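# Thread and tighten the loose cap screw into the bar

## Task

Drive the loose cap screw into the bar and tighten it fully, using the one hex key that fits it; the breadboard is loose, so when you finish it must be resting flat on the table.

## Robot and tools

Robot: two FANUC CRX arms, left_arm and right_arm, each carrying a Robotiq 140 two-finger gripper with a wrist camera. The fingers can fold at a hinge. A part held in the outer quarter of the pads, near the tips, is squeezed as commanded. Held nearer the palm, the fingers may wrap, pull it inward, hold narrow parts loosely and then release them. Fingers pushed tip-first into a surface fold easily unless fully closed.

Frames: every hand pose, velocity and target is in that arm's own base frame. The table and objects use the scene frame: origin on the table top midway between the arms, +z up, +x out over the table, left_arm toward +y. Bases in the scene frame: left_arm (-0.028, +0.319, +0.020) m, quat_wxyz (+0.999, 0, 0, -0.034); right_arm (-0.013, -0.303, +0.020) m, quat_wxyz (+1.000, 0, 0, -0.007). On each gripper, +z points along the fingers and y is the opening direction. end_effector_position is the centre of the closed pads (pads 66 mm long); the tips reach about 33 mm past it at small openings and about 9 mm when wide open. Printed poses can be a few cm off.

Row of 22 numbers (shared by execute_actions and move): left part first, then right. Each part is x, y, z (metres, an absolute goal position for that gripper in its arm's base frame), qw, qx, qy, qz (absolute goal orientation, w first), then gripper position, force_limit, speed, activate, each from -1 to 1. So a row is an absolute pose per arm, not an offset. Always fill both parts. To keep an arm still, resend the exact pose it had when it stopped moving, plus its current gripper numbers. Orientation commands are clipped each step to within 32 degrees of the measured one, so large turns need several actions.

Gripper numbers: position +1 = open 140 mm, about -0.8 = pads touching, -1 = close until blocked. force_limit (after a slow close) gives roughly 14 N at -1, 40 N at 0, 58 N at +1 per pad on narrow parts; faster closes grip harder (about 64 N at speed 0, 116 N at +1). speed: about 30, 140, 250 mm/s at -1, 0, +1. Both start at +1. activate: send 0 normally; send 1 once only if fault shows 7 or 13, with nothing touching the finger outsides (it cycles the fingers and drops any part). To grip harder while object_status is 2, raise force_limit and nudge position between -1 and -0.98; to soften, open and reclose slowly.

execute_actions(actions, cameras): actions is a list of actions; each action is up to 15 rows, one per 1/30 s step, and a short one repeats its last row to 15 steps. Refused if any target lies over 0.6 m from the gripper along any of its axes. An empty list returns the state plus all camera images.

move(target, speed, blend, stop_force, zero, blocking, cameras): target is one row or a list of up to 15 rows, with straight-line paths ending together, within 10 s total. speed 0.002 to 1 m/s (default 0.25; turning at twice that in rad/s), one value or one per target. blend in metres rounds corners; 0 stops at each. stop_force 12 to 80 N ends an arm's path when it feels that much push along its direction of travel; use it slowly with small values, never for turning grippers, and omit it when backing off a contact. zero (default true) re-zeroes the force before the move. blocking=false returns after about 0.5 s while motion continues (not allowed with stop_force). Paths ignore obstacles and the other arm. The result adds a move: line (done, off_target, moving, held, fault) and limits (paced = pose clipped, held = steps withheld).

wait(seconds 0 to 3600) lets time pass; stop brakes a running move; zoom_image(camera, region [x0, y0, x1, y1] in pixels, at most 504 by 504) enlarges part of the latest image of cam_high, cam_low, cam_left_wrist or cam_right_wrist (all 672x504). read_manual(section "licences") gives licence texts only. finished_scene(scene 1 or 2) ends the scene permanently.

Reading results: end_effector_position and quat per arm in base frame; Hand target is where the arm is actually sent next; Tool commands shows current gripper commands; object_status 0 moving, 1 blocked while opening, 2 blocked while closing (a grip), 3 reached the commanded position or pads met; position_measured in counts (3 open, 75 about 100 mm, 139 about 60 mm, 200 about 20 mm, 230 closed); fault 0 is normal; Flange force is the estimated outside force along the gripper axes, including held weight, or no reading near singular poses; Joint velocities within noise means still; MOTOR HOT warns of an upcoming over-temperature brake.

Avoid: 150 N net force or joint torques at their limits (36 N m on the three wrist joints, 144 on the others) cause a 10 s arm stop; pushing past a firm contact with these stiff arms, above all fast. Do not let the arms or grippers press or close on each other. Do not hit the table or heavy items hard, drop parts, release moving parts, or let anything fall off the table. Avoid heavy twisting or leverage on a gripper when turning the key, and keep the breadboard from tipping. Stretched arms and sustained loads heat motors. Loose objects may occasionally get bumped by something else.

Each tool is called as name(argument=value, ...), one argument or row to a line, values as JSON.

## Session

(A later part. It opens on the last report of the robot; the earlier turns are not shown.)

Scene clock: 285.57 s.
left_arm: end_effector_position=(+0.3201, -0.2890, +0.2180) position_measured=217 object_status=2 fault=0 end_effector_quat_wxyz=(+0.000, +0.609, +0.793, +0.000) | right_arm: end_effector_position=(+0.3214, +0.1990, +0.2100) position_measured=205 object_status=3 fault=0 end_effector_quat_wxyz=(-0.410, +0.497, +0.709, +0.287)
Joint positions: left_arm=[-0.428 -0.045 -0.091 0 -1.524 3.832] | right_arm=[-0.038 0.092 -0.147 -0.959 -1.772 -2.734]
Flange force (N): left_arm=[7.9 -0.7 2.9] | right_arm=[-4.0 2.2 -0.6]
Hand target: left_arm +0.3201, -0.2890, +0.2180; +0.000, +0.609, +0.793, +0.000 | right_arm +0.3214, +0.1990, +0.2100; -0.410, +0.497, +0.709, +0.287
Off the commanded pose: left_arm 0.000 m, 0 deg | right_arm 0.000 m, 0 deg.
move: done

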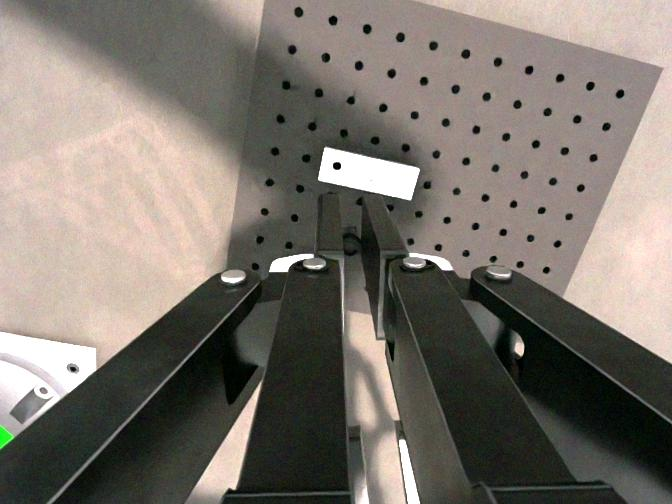

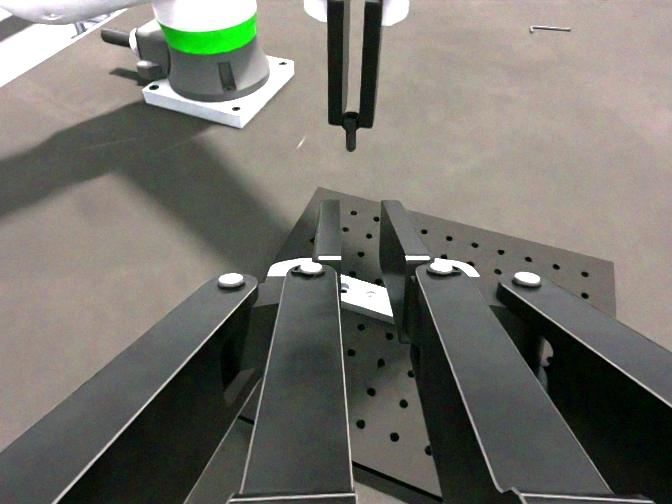

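move(
  target=[
    [0.3160,-0.2876,0.10,0,0.6088,0.7934,0,-1,-0.2,-1,0,0.35,0.08,0.26,0.4096,-0.4967,-0.7094,-0.2868,-0.6,0.3,-1,0],
    [0.3160,-0.2876,0.077,0,0.6088,0.7934,0,-1,-0.2,-1,0,0.35,0.08,0.26,0.4096,-0.4967,-0.7094,-0.2868,-0.6,0.3,-1,0],
  ],
  speed=0.1,
  cameras=["cam_left_wrist","cam_right_wrist","cam_low"],
)

zoom_image(
  camera="cam_left_wrist",
  region=[290, 150, 410, 270],
)

zoom_image(
  camera="cam_low",
  region=[310, 220, 370, 270],
)

Scene clock: 301.93 s.
left_arm: end_effector_position=(+0.3160, -0.2876, +0.0770) position_measured=217 object_status=2 fault=0 end_effector_quat_wxyz=(+0.000, +0.609, +0.793, +0.000) | right_arm: end_effector_position=(+0.3500, +0.0800, +0.2600) position_measured=205 object_status=3 fault=0 end_effector_quat_wxyz=(-0.410, +0.497, +0.709, +0.287)
Joint positions: left_arm=[-0.429 0.021 -0.364 0 -1.186 3.833] | right_arm=[-0.272 0.194 0.084 -0.906 -2.033 -2.698]
Flange force (N): left_arm=[7.9 -1.2 0.8] | right_arm=[-3.4 1.3 -1.2]
Hand target: left_arm +0.3160, -0.2876, +0.0770; +0.000, +0.609, +0.793, +0.000 | right_arm +0.3500, +0.0800, +0.2600; -0.410, +0.497, +0.709, +0.287
Off the commanded pose: left_arm 0.000 m, 0 deg | right_arm 0.000 m, 0 deg.
move: done
Images, in order (width x height): cam_low 672x504, cam_left_wrist 672x504, cam_right_wrist 672x504.

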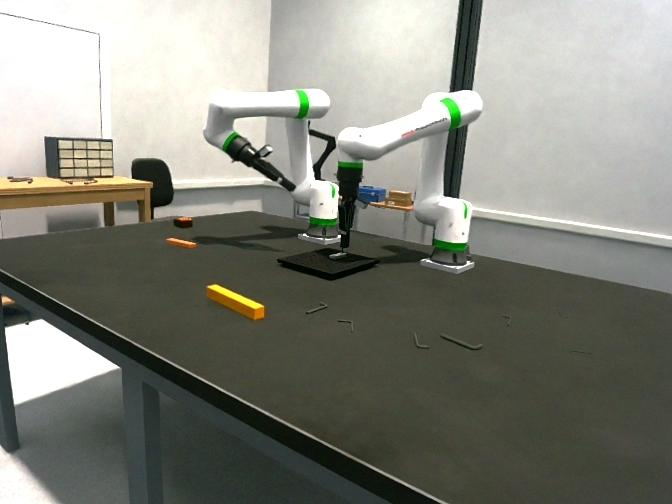

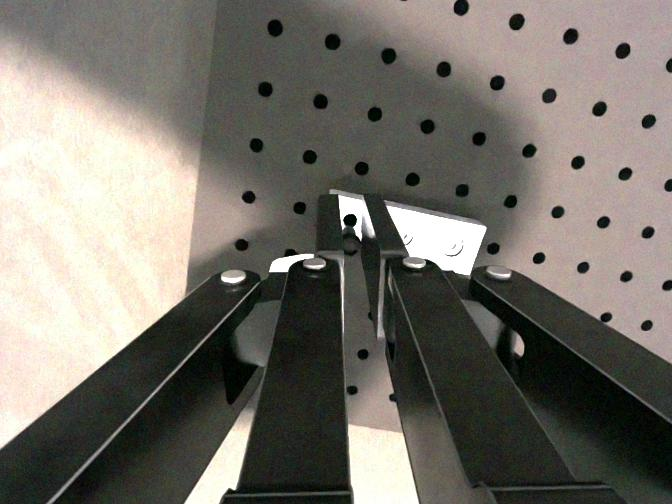

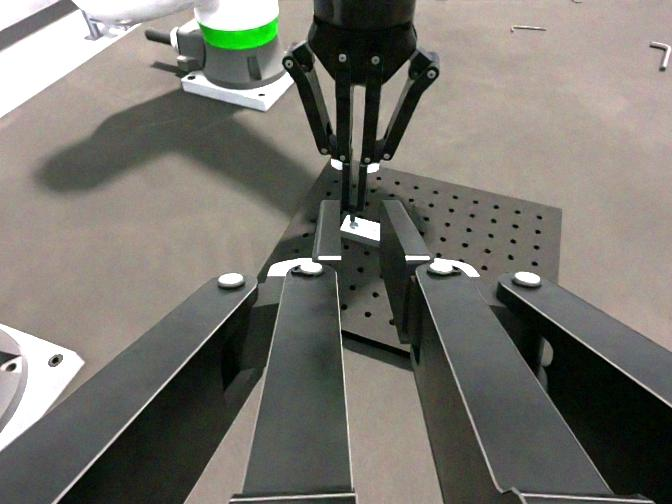

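Scaled by 4.200.

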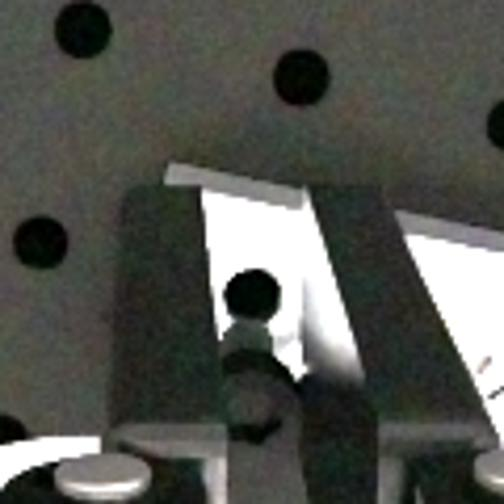

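Scaled by 8.400.

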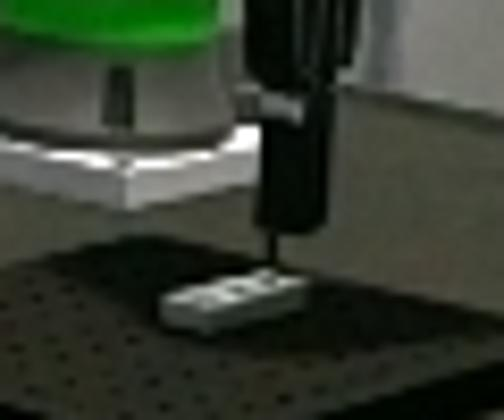

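move(
  target=[0.3160,-0.2876,0.058,0,0.6088,0.7934,0,-1,-0.2,-1,0,0.35,0.08,0.26,0.4096,-0.4967,-0.7094,-0.2868,-0.6,0.3,-1,0],
  speed=0.01,
  stop_force=12,
  cameras=["cam_left_wrist","cam_low"],
)

zoom_image(
  camera="cam_left_wrist",
  region=[290, 150, 410, 270],
)

Scene clock: 322.63 s.
left_arm: end_effector_position=(+0.3160, -0.2876, +0.0601) position_measured=217 object_status=2 fault=0 end_effector_quat_wxyz=(+0.000, +0.609, +0.793, +0.000) | right_arm: end_effector_position=(+0.3500, +0.0800, +0.2600) position_measured=205 object_status=3 fault=0 end_effector_quat_wxyz=(-0.410, +0.497, +0.709, +0.287)
Joint positions: left_arm=[-0.429 0.038 -0.389 0 -1.144 3.833] | right_arm=[-0.272 0.194 0.084 -0.906 -2.033 -2.698]
Flange force (N): left_arm=[9.0 -0.4 -12.3] | right_arm=[-3.5 1.2 -1.2]
Hand target: left_arm +0.3160, -0.2876, +0.0601; +0.000, +0.609, +0.793, +0.000 | right_arm +0.3500, +0.0800, +0.2600; -0.410, +0.497, +0.709, +0.287
Off the commanded pose: left_arm 0.002 m, 0 deg | right_arm 0.000 m, 0 deg.
move: contact (left_arm)
Images, in order (width x height): cam_low 672x504, cam_left_wrist 672x504.

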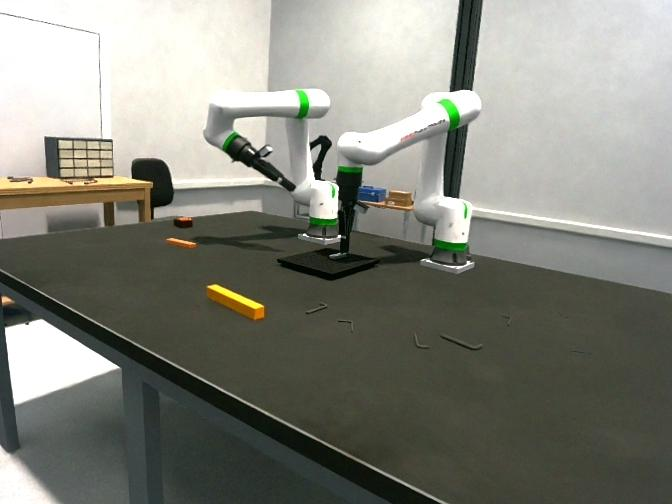

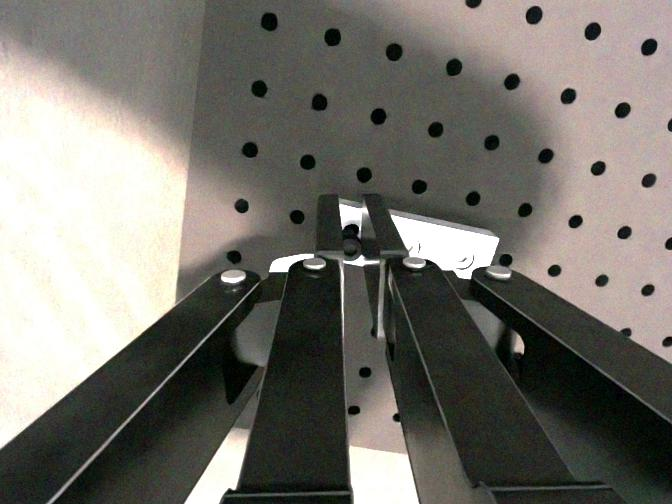

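Scaled by 4.200.

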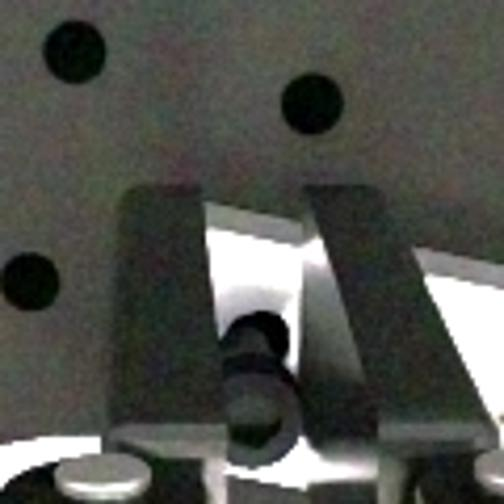

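move(
  target=[
    [0.3219,-0.2876,0.0598,0,0.8660,0.5,0,-1,-0.2,-1,0,0.35,0.08,0.26,0.4096,-0.4967,-0.7094,-0.2868,-0.6,0.3,-1,0],
    [0.3261,-0.2918,0.0597,0,0.9914,0.1305,0,-1,-0.2,-1,0,0.35,0.08,0.26,0.4096,-0.4967,-0.7094,-0.2868,-0.6,0.3,-1,0],
    [0.3261,-0.2978,0.0596,0,0.9659,-0.2588,0,-1,-0.2,-1,0,0.35,0.08,0.26,0.4096,-0.4967,-0.7094,-0.2868,-0.6,0.3,-1,0],
    [0.3219,-0.3020,0.0595,0,0.7934,-0.6088,0,-1,-0.2,-1,0,0.35,0.08,0.26,0.4096,-0.4967,-0.7094,-0.2868,-0.6,0.3,-1,0],
    [0.3159,-0.3020,0.0594,0,0.5,-0.8660,0,-1,-0.2,-1,0,0.35,0.08,0.26,0.4096,-0.4967,-0.7094,-0.2868,-0.6,0.3,-1,0],
    [0.3117,-0.2978,0.0593,0,0.1305,-0.9914,0,-1,-0.2,-1,0,0.35,0.08,0.26,0.4096,-0.4967,-0.7094,-0.2868,-0.6,0.3,-1,0],
    [0.3117,-0.2918,0.0592,0,-0.2588,-0.9659,0,-1,-0.2,-1,0,0.35,0.08,0.26,0.4096,-0.4967,-0.7094,-0.2868,-0.6,0.3,-1,0],
    [0.3160,-0.2876,0.0590,0,-0.6088,-0.7934,0,-1,-0.2,-1,0,0.35,0.08,0.26,0.4096,-0.4967,-0.7094,-0.2868,-0.6,0.3,-1,0],
  ],
  speed=0.42,
  blend=0.02,
  cameras=["cam_left_wrist"],
)

zoom_image(
  camera="cam_left_wrist",
  region=[290, 150, 410, 270],
)

Scene clock: 353.63 s.
left_arm: end_effector_position=(+0.3160, -0.2876, +0.0590) position_measured=217 object_status=2 fault=0 end_effector_quat_wxyz=(+0.000, +0.609, +0.793, +0.000) | right_arm: end_effector_position=(+0.3500, +0.0800, +0.2600) position_measured=205 object_status=3 fault=0 end_effector_quat_wxyz=(-0.410, +0.497, +0.709, +0.287)
Joint positions: left_arm=[-0.429 0.039 -0.39 0 -1.141 -2.451] | right_arm=[-0.272 0.194 0.084 -0.906 -2.033 -2.698]
Flange force (N): left_arm=[8.4 1.1 -7.4] | right_arm=[-3.6 1.3 -1.1]
Hand target: left_arm +0.3160, -0.2876, +0.0590; +0.000, +0.609, +0.793, +0.000 | right_arm +0.3500, +0.0800, +0.2600; -0.410, +0.497, +0.709, +0.287
Off the commanded pose: left_arm 0.000 m, 0 deg | right_arm 0.000 m, 0 deg.
move: done

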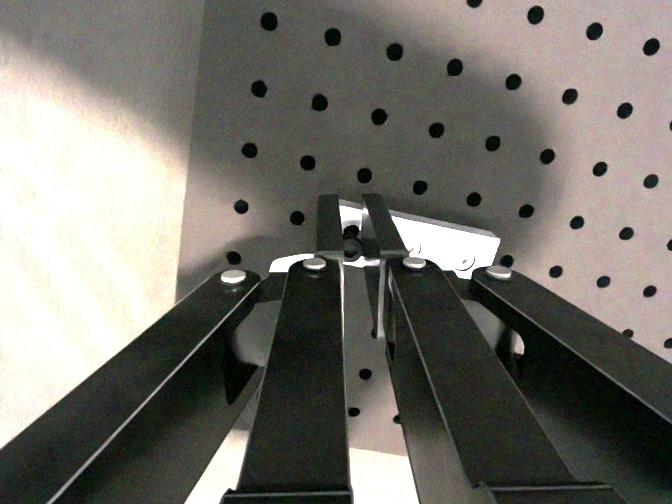

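Scaled by 4.200.

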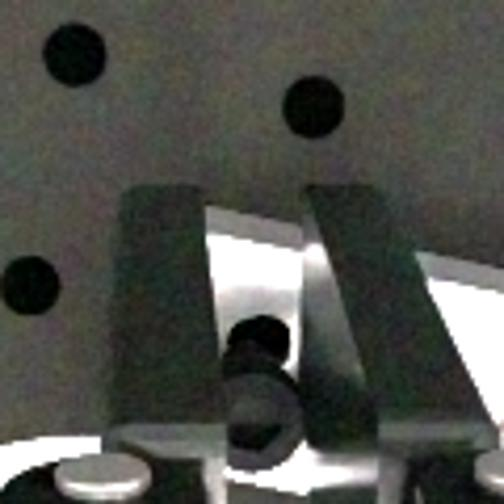

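move(
  target=[0.3160,-0.2876,0.0625,0,0.6088,0.7934,0,-1,-0.2,-1,0,0.35,0.08,0.26,0.4096,-0.4967,-0.7094,-0.2868,-0.6,0.3,-1,0],
  speed=0.006,
  stop_force=12,
  cameras=["cam_left_wrist"],
)

zoom_image(
  camera="cam_left_wrist",
  region=[320, 200, 380, 260],
)

Scene clock: 365.27 s.
left_arm: end_effector_position=(+0.3160, -0.2876, +0.0625) position_measured=217 object_status=2 fault=0 end_effector_quat_wxyz=(+0.000, +0.609, +0.793, +0.000) | right_arm: end_effector_position=(+0.3500, +0.0800, +0.2600) position_measured=205 object_status=3 fault=0 end_effector_quat_wxyz=(-0.410, +0.497, +0.709, +0.287)
Joint positions: left_arm=[-0.429 0.036 -0.385 0 -1.15 -2.451] | right_arm=[-0.272 0.194 0.084 -0.906 -2.033 -2.698]
Flange force (N): left_arm=[8.3 0.0 0.8] | right_arm=[-3.5 1.4 -1.3]
Hand target: left_arm +0.3160, -0.2876, +0.0625; +0.000, +0.609, +0.793, +0.000 | right_arm +0.3500, +0.0800, +0.2600; -0.410, +0.497, +0.709, +0.287
Off the commanded pose: left_arm 0.000 m, 0 deg | right_arm 0.000 m, 0 deg.
move: done

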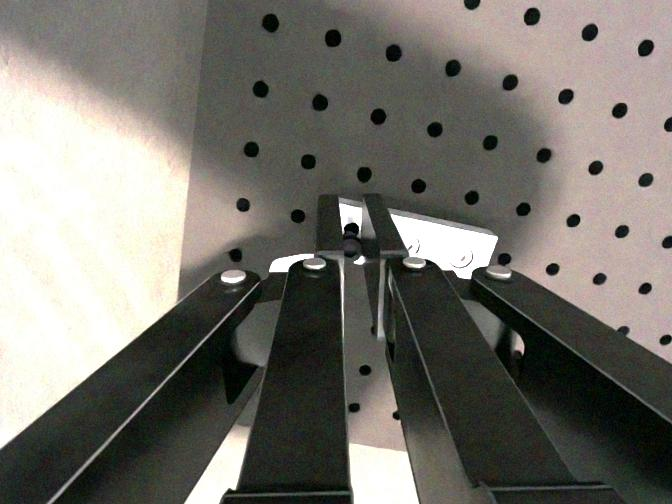

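Scaled by 8.400.

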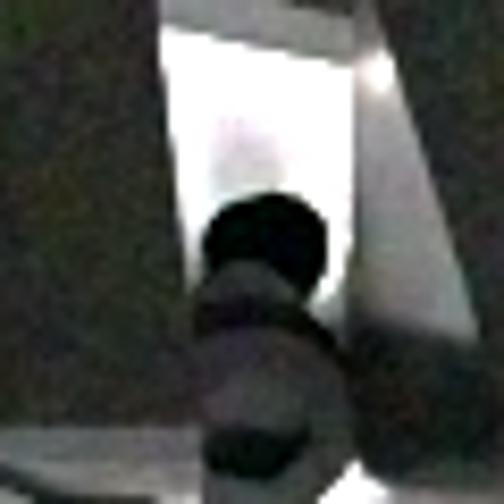

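move(
  target=[
    [0.3164,-0.2858,0.0625,0,0.6088,0.7934,0,-1,-0.2,-1,0,0.35,0.08,0.26,0.4096,-0.4967,-0.7094,-0.2868,-0.6,0.3,-1,0],
    [0.3164,-0.2858,0.0550,0,0.6088,0.7934,0,-1,-0.2,-1,0,0.35,0.08,0.26,0.4096,-0.4967,-0.7094,-0.2868,-0.6,0.3,-1,0],
  ],
  speed=0.008,
  stop_force=12,
  cameras=["cam_left_wrist"],
)

zoom_image(
  camera="cam_left_wrist",
  region=[320, 200, 380, 260],
)

Scene clock: 377.70 s.
left_arm: end_effector_position=(+0.3165, -0.2858, +0.0585) position_measured=217 object_status=2 fault=0 end_effector_quat_wxyz=(+0.000, +0.609, +0.793, +0.000) | right_arm: end_effector_position=(+0.3500, +0.0800, +0.2600) position_measured=205 object_status=3 fault=0 end_effector_quat_wxyz=(-0.410, +0.497, +0.709, +0.287)
Joint positions: left_arm=[-0.425 0.038 -0.394 0 -1.139 -2.455] | right_arm=[-0.272 0.194 0.084 -0.906 -2.033 -2.698]
Flange force (N): left_arm=[9.1 1.3 -13.2] | right_arm=[-3.7 1.2 -1.3]
Hand target: left_arm +0.3165, -0.2858, +0.0585; +0.000, +0.609, +0.793, +0.000 | right_arm +0.3500, +0.0800, +0.2600; -0.410, +0.497, +0.709, +0.287
Off the commanded pose: left_arm 0.003 m, 0 deg | right_arm 0.000 m, 0 deg.
move: contact (left_arm); path passed 1 of 2 targets

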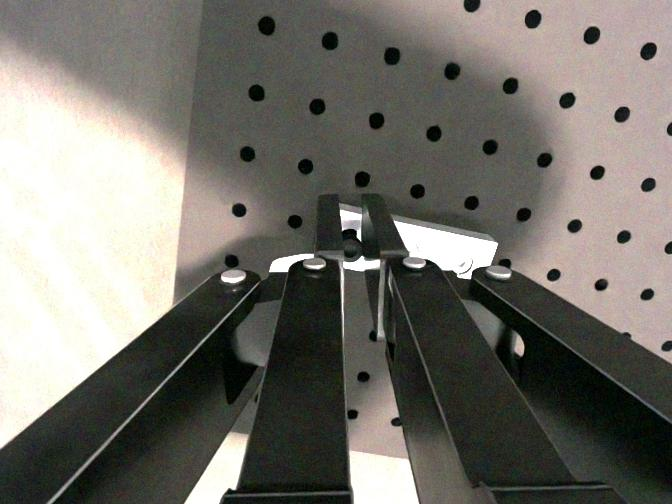

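Scaled by 8.400.

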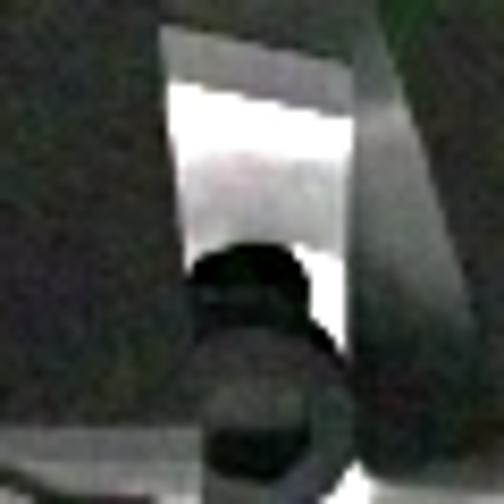

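move(
  target=[
    [0.3121,-0.2900,0.0600,0,-0.2588,-0.9659,0,-1,-0.2,-1,0,0.35,0.08,0.26,0.4096,-0.4967,-0.7094,-0.2868,-0.6,0.3,-1,0],
    [0.3121,-0.2960,0.0600,0,0.1305,-0.9914,0,-1,-0.2,-1,0,0.35,0.08,0.26,0.4096,-0.4967,-0.7094,-0.2868,-0.6,0.3,-1,0],
    [0.3163,-0.3002,0.0600,0,0.5,-0.8660,0,-1,-0.2,-1,0,0.35,0.08,0.26,0.4096,-0.4967,-0.7094,-0.2868,-0.6,0.3,-1,0],
    [0.3223,-0.3002,0.0600,0,0.7934,-0.6088,0,-1,-0.2,-1,0,0.35,0.08,0.26,0.4096,-0.4967,-0.7094,-0.2868,-0.6,0.3,-1,0],
    [0.3265,-0.2960,0.0600,0,0.9659,-0.2588,0,-1,-0.2,-1,0,0.35,0.08,0.26,0.4096,-0.4967,-0.7094,-0.2868,-0.6,0.3,-1,0],
    [0.3265,-0.2900,0.0600,0,0.9914,0.1305,0,-1,-0.2,-1,0,0.35,0.08,0.26,0.4096,-0.4967,-0.7094,-0.2868,-0.6,0.3,-1,0],
    [0.3223,-0.2858,0.0600,0,0.8660,0.5,0,-1,-0.2,-1,0,0.35,0.08,0.26,0.4096,-0.4967,-0.7094,-0.2868,-0.6,0.3,-1,0],
    [0.3164,-0.2858,0.0590,0,0.6088,0.7934,0,-1,-0.2,-1,0,0.35,0.08,0.26,0.4096,-0.4967,-0.7094,-0.2868,-0.6,0.3,-1,0],
  ],
  speed=0.6,
  blend=0.02,
)

move(
  target=[
    [0.3223,-0.2858,0.0584,0,0.8660,0.5,0,-1,-0.2,-1,0,0.35,0.08,0.26,0.4096,-0.4967,-0.7094,-0.2868,-0.6,0.3,-1,0],
    [0.3265,-0.2900,0.0582,0,0.9914,0.1305,0,-1,-0.2,-1,0,0.35,0.08,0.26,0.4096,-0.4967,-0.7094,-0.2868,-0.6,0.3,-1,0],
    [0.3265,-0.2960,0.0580,0,0.9659,-0.2588,0,-1,-0.2,-1,0,0.35,0.08,0.26,0.4096,-0.4967,-0.7094,-0.2868,-0.6,0.3,-1,0],
    [0.3223,-0.3002,0.0579,0,0.7934,-0.6088,0,-1,-0.2,-1,0,0.35,0.08,0.26,0.4096,-0.4967,-0.7094,-0.2868,-0.6,0.3,-1,0],
    [0.3163,-0.3002,0.0578,0,0.5,-0.8660,0,-1,-0.2,-1,0,0.35,0.08,0.26,0.4096,-0.4967,-0.7094,-0.2868,-0.6,0.3,-1,0],
    [0.3121,-0.2960,0.0577,0,0.1305,-0.9914,0,-1,-0.2,-1,0,0.35,0.08,0.26,0.4096,-0.4967,-0.7094,-0.2868,-0.6,0.3,-1,0],
    [0.3121,-0.2900,0.0576,0,-0.2588,-0.9659,0,-1,-0.2,-1,0,0.35,0.08,0.26,0.4096,-0.4967,-0.7094,-0.2868,-0.6,0.3,-1,0],
    [0.3164,-0.2858,0.0575,0,-0.6088,-0.7934,0,-1,-0.2,-1,0,0.35,0.08,0.26,0.4096,-0.4967,-0.7094,-0.2868,-0.6,0.3,-1,0],
  ],
  speed=0.42,
  blend=0.02,
)

move(
  target=[0.3164,-0.2858,0.0605,0,-0.6088,-0.7934,0,-1,-0.2,-1,0,0.35,0.08,0.26,0.4096,-0.4967,-0.7094,-0.2868,-0.6,0.3,-1,0],
  speed=0.006,
  stop_force=15,
  zero=false,
  cameras=["cam_left_wrist"],
)

zoom_image(
  camera="cam_left_wrist",
  region=[320, 200, 380, 260],
)

Scene clock: 419.40 s.
left_arm: end_effector_position=(+0.3164, -0.2858, +0.0590) position_measured=217 object_status=2 fault=0 end_effector_quat_wxyz=(+0.000, +0.609, +0.793, +0.000) | right_arm: end_effector_position=(+0.3500, +0.0800, +0.2600) position_measured=205 object_status=3 fault=0 end_effector_quat_wxyz=(-0.410, +0.497, +0.709, +0.287)
Joint positions: left_arm=[-0.425 0.037 -0.393 0 -1.141 3.828] | right_arm=[-0.272 0.194 0.084 -0.906 -2.033 -2.698]
Flange force (N): left_arm=[8.4 -0.7 0.4] | right_arm=[-3.5 1.3 -1.2]
Hand target: left_arm +0.3164, -0.2858, +0.0590; +0.000, +0.609, +0.793, +0.000 | right_arm +0.3500, +0.0800, +0.2600; -0.410, +0.497, +0.709, +0.287
Off the commanded pose: left_arm 0.000 m, 0 deg | right_arm 0.000 m, 0 deg.
move: done

Scene clock: 427.40 s.
left_arm: end_effector_position=(+0.3164, -0.2858, +0.0575) position_measured=217 object_status=2 fault=0 end_effector_quat_wxyz=(+0.000, +0.609, +0.793, +0.000) | right_arm: end_effector_position=(+0.3500, +0.0800, +0.2600) position_measured=205 object_status=3 fault=0 end_effector_quat_wxyz=(-0.410, +0.497, +0.709, +0.287)
Joint positions: left_arm=[-0.425 0.039 -0.395 0 -1.137 -2.455] | right_arm=[-0.272 0.194 0.084 -0.906 -2.033 -2.698]
Flange force (N): left_arm=[7.1 1.3 0.5] | right_arm=[-3.8 1.5 -1.2]
Hand target: left_arm +0.3164, -0.2858, +0.0575; +0.000, +0.609, +0.793, +0.000 | right_arm +0.3500, +0.0800, +0.2600; -0.410, +0.497, +0.709, +0.287
Off the commanded pose: left_arm 0.000 m, 0 deg | right_arm 0.000 m, 0 deg.
move: done

Scene clock: 428.50 s.
left_arm: end_effector_position=(+0.3164, -0.2858, +0.0605) position_measured=217 object_status=2 fault=0 end_effector_quat_wxyz=(+0.000, +0.609, +0.793, +0.000) | right_arm: end_effector_position=(+0.3500, +0.0800, +0.2600) position_measured=205 object_status=3 fault=0 end_effector_quat_wxyz=(-0.410, +0.497, +0.709, +0.287)
Joint positions: left_arm=[-0.425 0.035 -0.391 0 -1.145 -2.455] | right_arm=[-0.272 0.194 0.084 -0.906 -2.033 -2.698]
Flange force (N): left_arm=[8.3 -0.8 0.5] | right_arm=[-3.6 1.4 -1.4]
Hand target: left_arm +0.3164, -0.2858, +0.0605; +0.000, +0.609, +0.793, +0.000 | right_arm +0.3500, +0.0800, +0.2600; -0.410, +0.497, +0.709, +0.287
Off the commanded pose: left_arm 0.000 m, 0 deg | right_arm 0.000 m, 0 deg.
move: done

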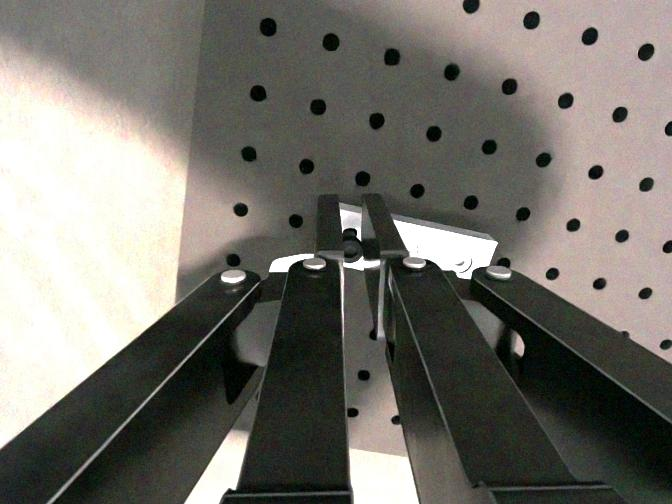

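Scaled by 8.400.

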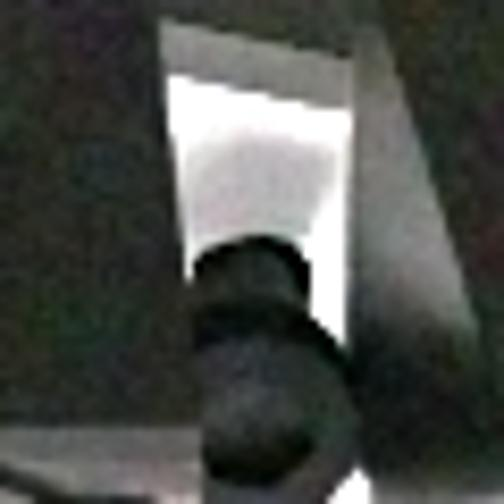

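move(
  target=[0.3164,-0.2858,0.0530,0,-0.6088,-0.7934,0,-1,-0.2,-1,0,0.35,0.08,0.26,0.4096,-0.4967,-0.7094,-0.2868,-0.6,0.3,-1,0],
  speed=0.008,
  stop_force=12,
  cameras=["cam_left_wrist"],
)

zoom_image(
  camera="cam_left_wrist",
  region=[320, 200, 380, 260],
)

Scene clock: 436.50 s.
left_arm: end_effector_position=(+0.3165, -0.2858, +0.0571) position_measured=217 object_status=2 fault=0 end_effector_quat_wxyz=(+0.000, +0.609, +0.793, +0.000) | right_arm: end_effector_position=(+0.3500, +0.0800, +0.2600) position_measured=205 object_status=3 fault=0 end_effector_quat_wxyz=(-0.410, +0.497, +0.709, +0.287)
Joint positions: left_arm=[-0.425 0.039 -0.395 0 -1.136 -2.455] | right_arm=[-0.272 0.194 0.084 -0.906 -2.033 -2.698]
Flange force (N): left_arm=[7.6 0.2 -13.2] | right_arm=[-3.7 1.2 -1.0]
Hand target: left_arm +0.3165, -0.2858, +0.0571; +0.000, +0.609, +0.793, +0.000 | right_arm +0.3500, +0.0800, +0.2600; -0.410, +0.497, +0.709, +0.287
Off the commanded pose: left_arm 0.004 m, 0 deg | right_arm 0.000 m, 0 deg.
move: contact (left_arm)

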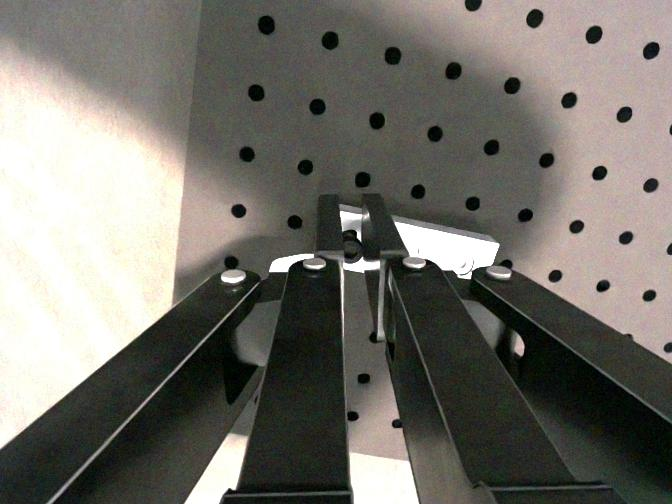

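Scaled by 8.400.

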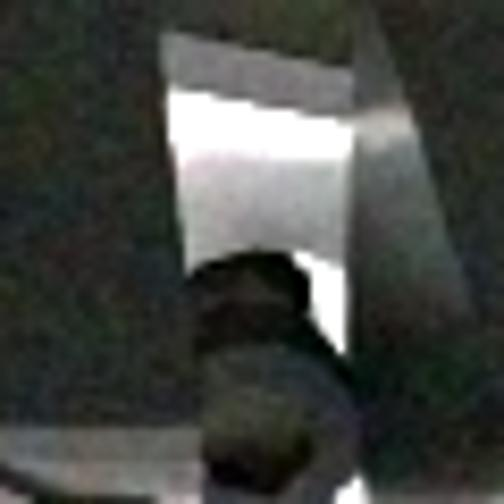

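move(
  target=[
    [0.3123,-0.2896,0.0590,0,-0.2588,-0.9659,0,-1,-0.2,-1,0,0.35,0.08,0.26,0.4096,-0.4967,-0.7094,-0.2868,-0.6,0.3,-1,0],
    [0.3121,-0.2957,0.0590,0,0.1305,-0.9914,0,-1,-0.2,-1,0,0.35,0.08,0.26,0.4096,-0.4967,-0.7094,-0.2868,-0.6,0.3,-1,0],
    [0.3163,-0.3000,0.0590,0,0.5,-0.8660,0,-1,-0.2,-1,0,0.35,0.08,0.26,0.4096,-0.4967,-0.7094,-0.2868,-0.6,0.3,-1,0],
    [0.3223,-0.3000,0.0590,0,0.7934,-0.6088,0,-1,-0.2,-1,0,0.35,0.08,0.26,0.4096,-0.4967,-0.7094,-0.2868,-0.6,0.3,-1,0],
    [0.3265,-0.2958,0.0590,0,0.9659,-0.2588,0,-1,-0.2,-1,0,0.35,0.08,0.26,0.4096,-0.4967,-0.7094,-0.2868,-0.6,0.3,-1,0],
    [0.3265,-0.2898,0.0590,0,0.9914,0.1305,0,-1,-0.2,-1,0,0.35,0.08,0.26,0.4096,-0.4967,-0.7094,-0.2868,-0.6,0.3,-1,0],
    [0.3223,-0.2856,0.0585,0,0.8660,0.5,0,-1,-0.2,-1,0,0.35,0.08,0.26,0.4096,-0.4967,-0.7094,-0.2868,-0.6,0.3,-1,0],
    [0.3164,-0.2856,0.0572,0,0.6088,0.7934,0,-1,-0.2,-1,0,0.35,0.08,0.26,0.4096,-0.4967,-0.7094,-0.2868,-0.6,0.3,-1,0],
  ],
  speed=0.6,
  blend=0.02,
)

move(
  target=[
    [0.3223,-0.2856,0.0567,0,0.8660,0.5,0,-1,-0.2,-1,0,0.35,0.08,0.26,0.4096,-0.4967,-0.7094,-0.2868,-0.6,0.3,-1,0],
    [0.3265,-0.2898,0.0565,0,0.9914,0.1305,0,-1,-0.2,-1,0,0.35,0.08,0.26,0.4096,-0.4967,-0.7094,-0.2868,-0.6,0.3,-1,0],
    [0.3265,-0.2958,0.0563,0,0.9659,-0.2588,0,-1,-0.2,-1,0,0.35,0.08,0.26,0.4096,-0.4967,-0.7094,-0.2868,-0.6,0.3,-1,0],
    [0.3223,-0.3000,0.0562,0,0.7934,-0.6088,0,-1,-0.2,-1,0,0.35,0.08,0.26,0.4096,-0.4967,-0.7094,-0.2868,-0.6,0.3,-1,0],
    [0.3163,-0.3000,0.0560,0,0.5,-0.8660,0,-1,-0.2,-1,0,0.35,0.08,0.26,0.4096,-0.4967,-0.7094,-0.2868,-0.6,0.3,-1,0],
    [0.3121,-0.2958,0.0559,0,0.1305,-0.9914,0,-1,-0.2,-1,0,0.35,0.08,0.26,0.4096,-0.4967,-0.7094,-0.2868,-0.6,0.3,-1,0],
    [0.3121,-0.2898,0.0558,0,-0.2588,-0.9659,0,-1,-0.2,-1,0,0.35,0.08,0.26,0.4096,-0.4967,-0.7094,-0.2868,-0.6,0.3,-1,0],
    [0.3164,-0.2856,0.0557,0,-0.6088,-0.7934,0,-1,-0.2,-1,0,0.35,0.08,0.26,0.4096,-0.4967,-0.7094,-0.2868,-0.6,0.3,-1,0],
  ],
  speed=0.42,
  blend=0.02,
  cameras=["cam_left_wrist"],
)

move(
  target=[0.3164,-0.2856,0.0587,0,-0.6088,-0.7934,0,-1,-0.2,-1,0,0.35,0.08,0.26,0.4096,-0.4967,-0.7094,-0.2868,-0.6,0.3,-1,0],
  speed=0.006,
  stop_force=15,
  cameras=["cam_left_wrist"],
)

zoom_image(
  camera="cam_left_wrist",
  region=[320, 200, 380, 260],
)

Scene clock: 474.63 s.
left_arm: end_effector_position=(+0.3164, -0.2856, +0.0572) position_measured=217 object_status=2 fault=0 end_effector_quat_wxyz=(+0.000, +0.609, +0.793, +0.000) | right_arm: end_effector_position=(+0.3500, +0.0800, +0.2600) position_measured=205 object_status=3 fault=0 end_effector_quat_wxyz=(-0.410, +0.497, +0.709, +0.287)
Joint positions: left_arm=[-0.424 0.039 -0.396 0 -1.136 3.828] | right_arm=[-0.272 0.194 0.084 -0.906 -2.033 -2.698]
Flange force (N): left_arm=[7.9 -0.8 -7.2] | right_arm=[-3.5 1.3 -1.1]
Hand target: left_arm +0.3164, -0.2856, +0.0572; +0.000, +0.609, +0.793, +0.000 | right_arm +0.3500, +0.0800, +0.2600; -0.410, +0.497, +0.709, +0.287
Off the commanded pose: left_arm 0.000 m, 0 deg | right_arm 0.000 m, 0 deg.
move: done

Scene clock: 482.63 s.
left_arm: end_effector_position=(+0.3164, -0.2856, +0.0557) position_measured=217 object_status=2 fault=0 end_effector_quat_wxyz=(+0.000, +0.609, +0.793, +0.000) | right_arm: end_effector_position=(+0.3500, +0.0800, +0.2600) position_measured=205 object_status=3 fault=0 end_effector_quat_wxyz=(-0.410, +0.497, +0.709, +0.287)
Joint positions: left_arm=[-0.424 0.04 -0.398 0 -1.133 -2.455] | right_arm=[-0.272 0.194 0.084 -0.906 -2.033 -2.698]
Flange force (N): left_arm=[8.5 0.1 -8.5] | right_arm=[-3.3 1.5 -1.3]
Hand target: left_arm +0.3164, -0.2856, +0.0557; +0.000, +0.609, +0.793, +0.000 | right_arm +0.3500, +0.0800, +0.2600; -0.410, +0.497, +0.709, +0.287
Off the commanded pose: left_arm 0.000 m, 0 deg | right_arm 0.000 m, 0 deg.
move: done

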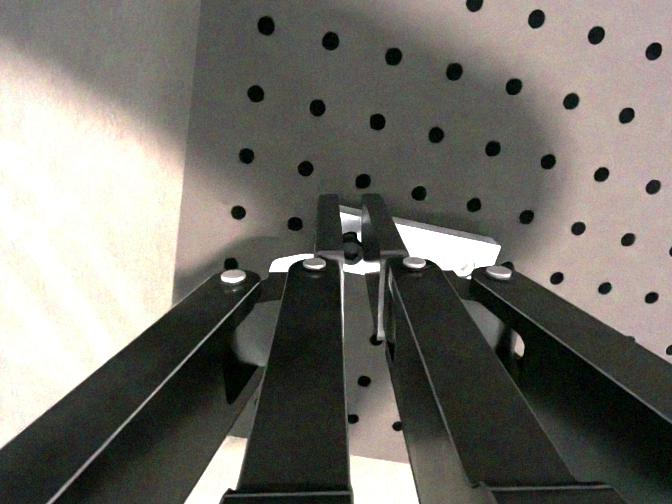

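Scene clock: 483.73 s.
left_arm: end_effector_position=(+0.3164, -0.2856, +0.0587) position_measured=217 object_status=2 fault=0 end_effector_quat_wxyz=(+0.000, +0.609, +0.793, +0.000) | right_arm: end_effector_position=(+0.3500, +0.0800, +0.2600) position_measured=205 object_status=3 fault=0 end_effector_quat_wxyz=(-0.410, +0.497, +0.709, +0.287)
Joint positions: left_arm=[-0.424 0.037 -0.394 0 -1.14 -2.455] | right_arm=[-0.272 0.194 0.084 -0.906 -2.033 -2.698]
Flange force (N): left_arm=[8.4 -1.0 0.6] | right_arm=[-3.3 1.2 -1.1]
Hand target: left_arm +0.3164, -0.2856, +0.0587; +0.000, +0.609, +0.793, +0.000 | right_arm +0.3500, +0.0800, +0.2600; -0.410, +0.497, +0.709, +0.287
Off the commanded pose: left_arm 0.000 m, 0 deg | right_arm 0.000 m, 0 deg.
move: done

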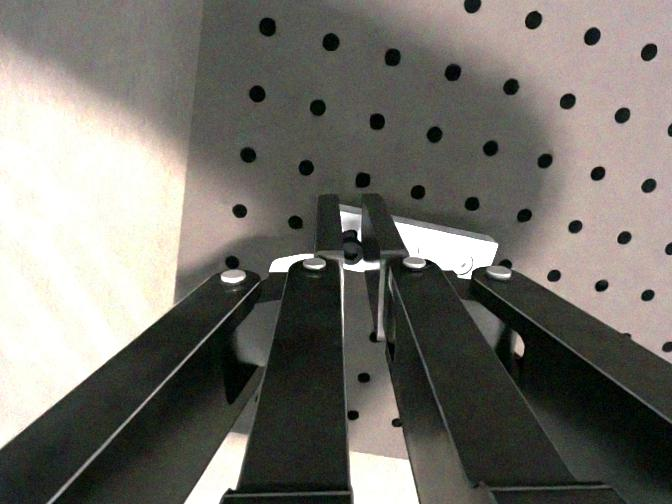

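Scaled by 8.400.

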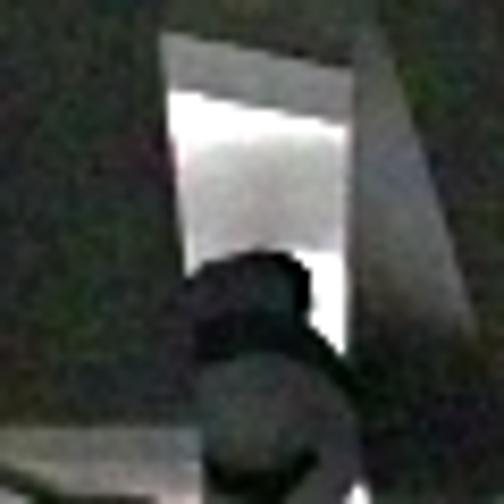

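move(
  target=[
    [0.3162,-0.2848,0.0587,0,-0.6088,-0.7934,0,-1,-0.2,-1,0,0.35,0.08,0.26,0.4096,-0.4967,-0.7094,-0.2868,-0.6,0.3,-1,0],
    [0.3162,-0.2848,0.0520,0,-0.6088,-0.7934,0,-1,-0.2,-1,0,0.35,0.08,0.26,0.4096,-0.4967,-0.7094,-0.2868,-0.6,0.3,-1,0],
  ],
  speed=0.01,
  stop_force=12,
  cameras=["cam_left_wrist"],
)

zoom_image(
  camera="cam_left_wrist",
  region=[320, 200, 380, 260],
)

move(
  target=[
    [0.3164,-0.2856,0.0587,0,-0.6088,-0.7934,0,-1,-0.2,-1,0,0.35,0.08,0.26,0.4096,-0.4967,-0.7094,-0.2868,-0.6,0.3,-1,0],
  ],
  speed=0.02,
)

move(
  target=[0.3164,-0.2856,0.0520,0,-0.6088,-0.7934,0,-1,-0.2,-1,0,0.35,0.08,0.26,0.4096,-0.4967,-0.7094,-0.2868,-0.6,0.3,-1,0],
  speed=0.01,
  stop_force=12,
  cameras=["cam_left_wrist"],
)

zoom_image(
  camera="cam_left_wrist",
  region=[320, 200, 380, 260],
)

Scene clock: 505.70 s.
left_arm: end_effector_position=(+0.3163, -0.2849, +0.0554) position_measured=217 object_status=2 fault=0 end_effector_quat_wxyz=(+0.000, +0.609, +0.793, +0.000) | right_arm: end_effector_position=(+0.3500, +0.0800, +0.2600) position_measured=205 object_status=3 fault=0 end_effector_quat_wxyz=(-0.410, +0.497, +0.709, +0.287)
Joint positions: left_arm=[-0.423 0.039 -0.4 0 -1.131 -2.457] | right_arm=[-0.272 0.194 0.084 -0.906 -2.033 -2.698]
Flange force (N): left_arm=[7.6 -1.5 -13.2] | right_arm=[-3.7 1.3 -0.7]
Hand target: left_arm +0.3163, -0.2848, +0.0554; +0.000, +0.609, +0.793, +0.000 | right_arm +0.3500, +0.0800, +0.2600; -0.410, +0.497, +0.709, +0.287
Off the commanded pose: left_arm 0.003 m, 0 deg | right_arm 0.000 m, 0 deg.
move: contact (left_arm); path passed 1 of 2 targets

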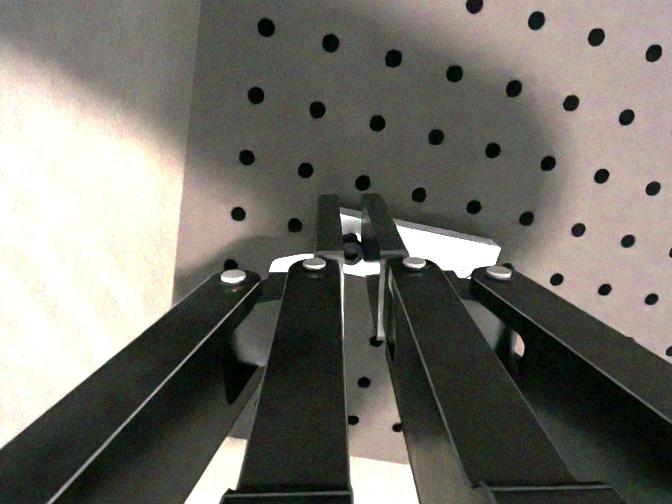

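Scaled by 8.400.

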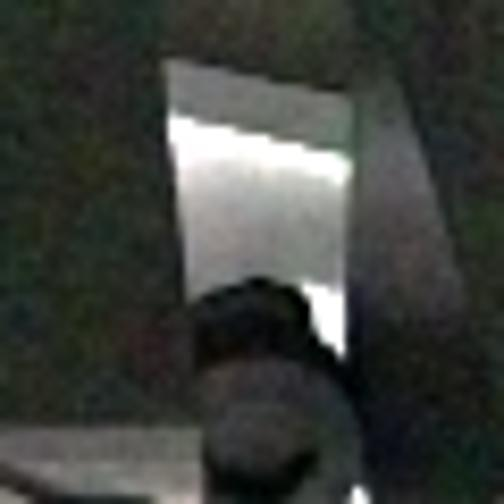

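Scene clock: 506.20 s.
left_arm: end_effector_position=(+0.3164, -0.2856, +0.0587) position_measured=217 object_status=2 fault=0 end_effector_quat_wxyz=(+0.000, +0.609, +0.793, +0.000) | right_arm: end_effector_position=(+0.3500, +0.0800, +0.2600) position_measured=205 object_status=3 fault=0 end_effector_quat_wxyz=(-0.410, +0.497, +0.709, +0.287)
Joint positions: left_arm=[-0.424 0.037 -0.394 0 -1.14 -2.455] | right_arm=[-0.272 0.194 0.084 -0.906 -2.033 -2.698]
Flange force (N): left_arm=[8.1 -0.7 0.2] | right_arm=[-3.6 1.2 -1.1]
Hand target: left_arm +0.3164, -0.2856, +0.0587; +0.000, +0.609, +0.793, +0.000 | right_arm +0.3500, +0.0800, +0.2600; -0.410, +0.497, +0.709, +0.287
Off the commanded pose: left_arm 0.000 m, 0 deg | right_arm 0.000 m, 0 deg.
move: done

Scene clock: 507.13 s.
left_arm: end_effector_position=(+0.3165, -0.2857, +0.0551) position_measured=217 object_status=2 fault=0 end_effector_quat_wxyz=(+0.000, +0.609, +0.793, +0.000) | right_arm: end_effector_position=(+0.3500, +0.0800, +0.2600) position_measured=205 object_status=3 fault=0 end_effector_quat_wxyz=(-0.410, +0.497, +0.709, +0.287)
Joint positions: left_arm=[-0.424 0.041 -0.399 0 -1.131 -2.455] | right_arm=[-0.272 0.194 0.084 -0.906 -2.033 -2.698]
Flange force (N): left_arm=[8.1 -0.2 -13.0] | right_arm=[-3.6 1.2 -0.9]
Hand target: left_arm +0.3165, -0.2857, +0.0551; +0.000, +0.609, +0.793, +0.000 | right_arm +0.3500, +0.0800, +0.2600; -0.410, +0.497, +0.709, +0.287
Off the commanded pose: left_arm 0.003 m, 0 deg | right_arm 0.000 m, 0 deg.
move: contact (left_arm)

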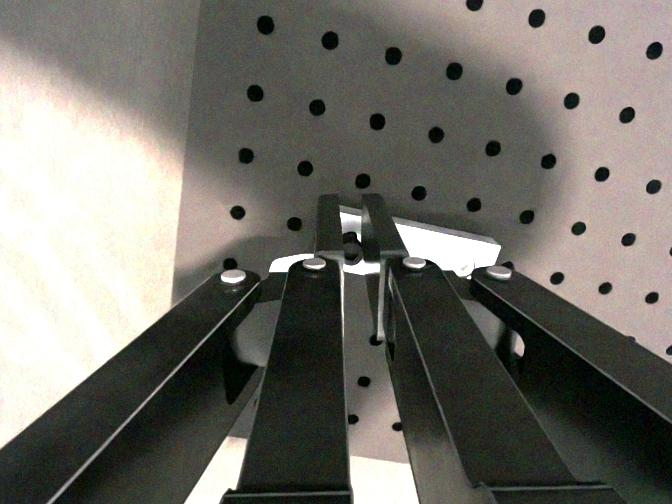

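Scaled by 8.400.

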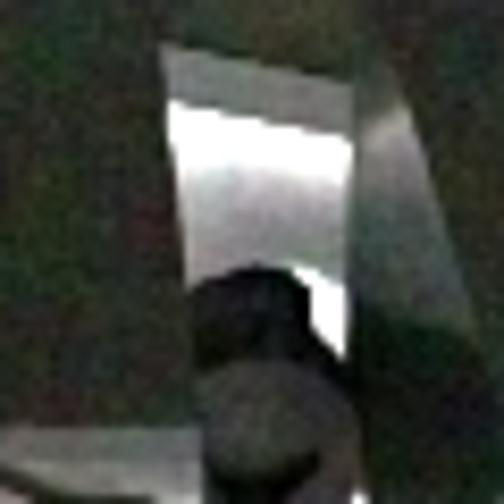

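move(
  target=[
    [0.3160,-0.2842,0.0575,0,-0.6088,-0.7934,0,-1,-0.2,-1,0,0.35,0.08,0.26,0.4096,-0.4967,-0.7094,-0.2868,-0.6,0.3,-1,0],
    [0.3160,-0.2842,0.0500,0,-0.6088,-0.7934,0,-1,-0.2,-1,0,0.35,0.08,0.26,0.4096,-0.4967,-0.7094,-0.2868,-0.6,0.3,-1,0],
  ],
  speed=0.01,
  stop_force=12,
  cameras=["cam_left_wrist"],
)

zoom_image(
  camera="cam_left_wrist",
  region=[320, 200, 380, 260],
)

move(
  target=[0.3156,-0.2832,0.0650,0,-0.6088,-0.7934,0,-1,-0.2,-1,0,0.35,0.08,0.26,0.4096,-0.4967,-0.7094,-0.2868,-0.6,0.3,-1,0],
  speed=0.02,
  cameras=["cam_left_wrist"],
)

zoom_image(
  camera="cam_left_wrist",
  region=[320, 200, 380, 260],
)

Scene clock: 528.43 s.
left_arm: end_effector_position=(+0.3160, -0.2843, +0.0572) position_measured=217 object_status=2 fault=0 end_effector_quat_wxyz=(+0.000, +0.609, +0.793, +0.000) | right_arm: end_effector_position=(+0.3500, +0.0800, +0.2600) position_measured=205 object_status=3 fault=0 end_effector_quat_wxyz=(-0.410, +0.497, +0.709, +0.287)
Joint positions: left_arm=[-0.422 0.036 -0.399 0 -1.136 -2.458] | right_arm=[-0.272 0.194 0.084 -0.906 -2.033 -2.698]
Flange force (N): left_arm=[6.5 -0.2 0.2] | right_arm=[-3.7 1.3 -0.9]
Hand target: left_arm +0.3160, -0.2844, +0.0572; +0.000, +0.609, +0.793, +0.000 | right_arm +0.3500, +0.0800, +0.2600; -0.410, +0.497, +0.709, +0.287
Off the commanded pose: left_arm 0.007 m, 0 deg | right_arm 0.000 m, 0 deg.
move: contact (left_arm); path passed 0 of 2 targets

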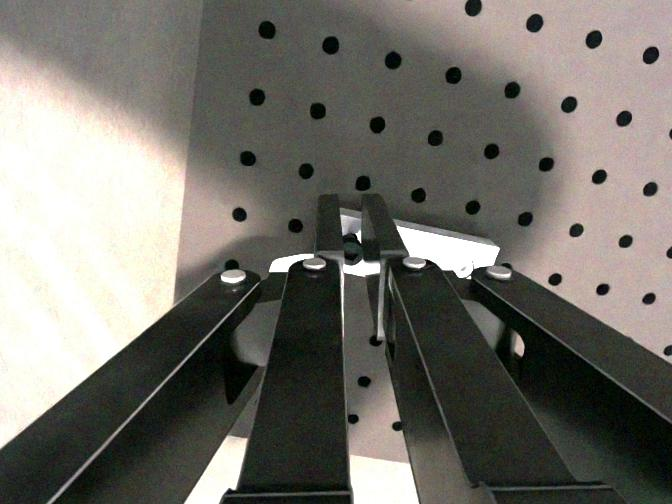

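Scaled by 8.400.

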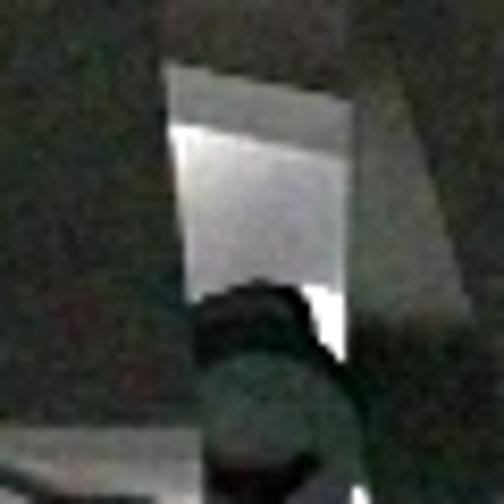

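Scene clock: 529.10 s.
left_arm: end_effector_position=(+0.3156, -0.2832, +0.0650) position_measured=217 object_status=2 fault=0 end_effector_quat_wxyz=(+0.000, +0.609, +0.793, +0.000) | right_arm: end_effector_position=(+0.3500, +0.0800, +0.2600) position_measured=205 object_status=3 fault=0 end_effector_quat_wxyz=(-0.410, +0.497, +0.709, +0.287)
Joint positions: left_arm=[-0.42 0.025 -0.39 0 -1.156 -2.46] | right_arm=[-0.272 0.194 0.084 -0.906 -2.033 -2.698]
Flange force (N): left_arm=[7.6 -0.6 0.8] | right_arm=[-3.6 1.2 -0.9]
Hand target: left_arm +0.3156, -0.2832, +0.0650; +0.000, +0.609, +0.793, +0.000 | right_arm +0.3500, +0.0800, +0.2600; -0.410, +0.497, +0.709, +0.287
Off the commanded pose: left_arm 0.000 m, 0 deg | right_arm 0.000 m, 0 deg.
move: done

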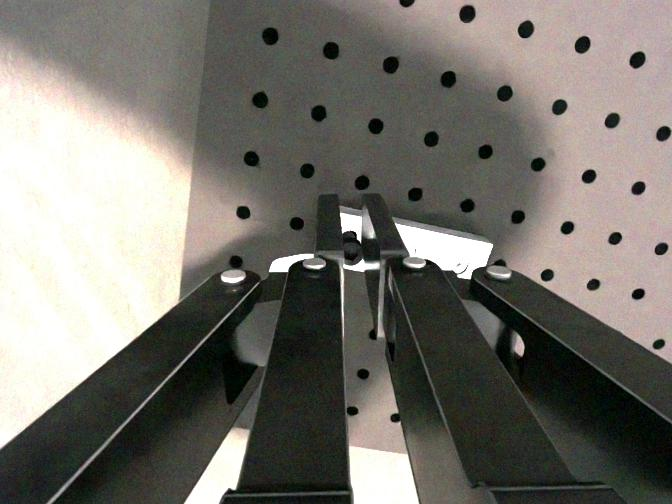

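Scaled by 8.400.

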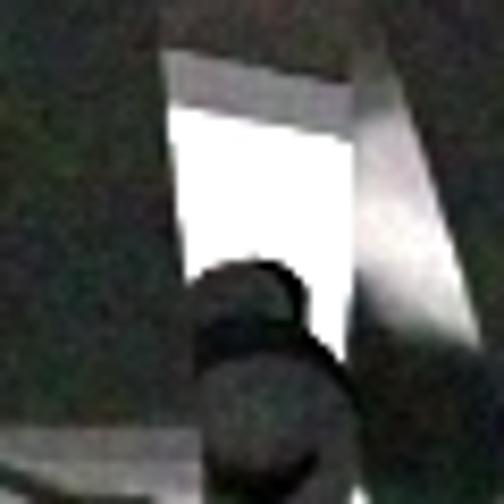

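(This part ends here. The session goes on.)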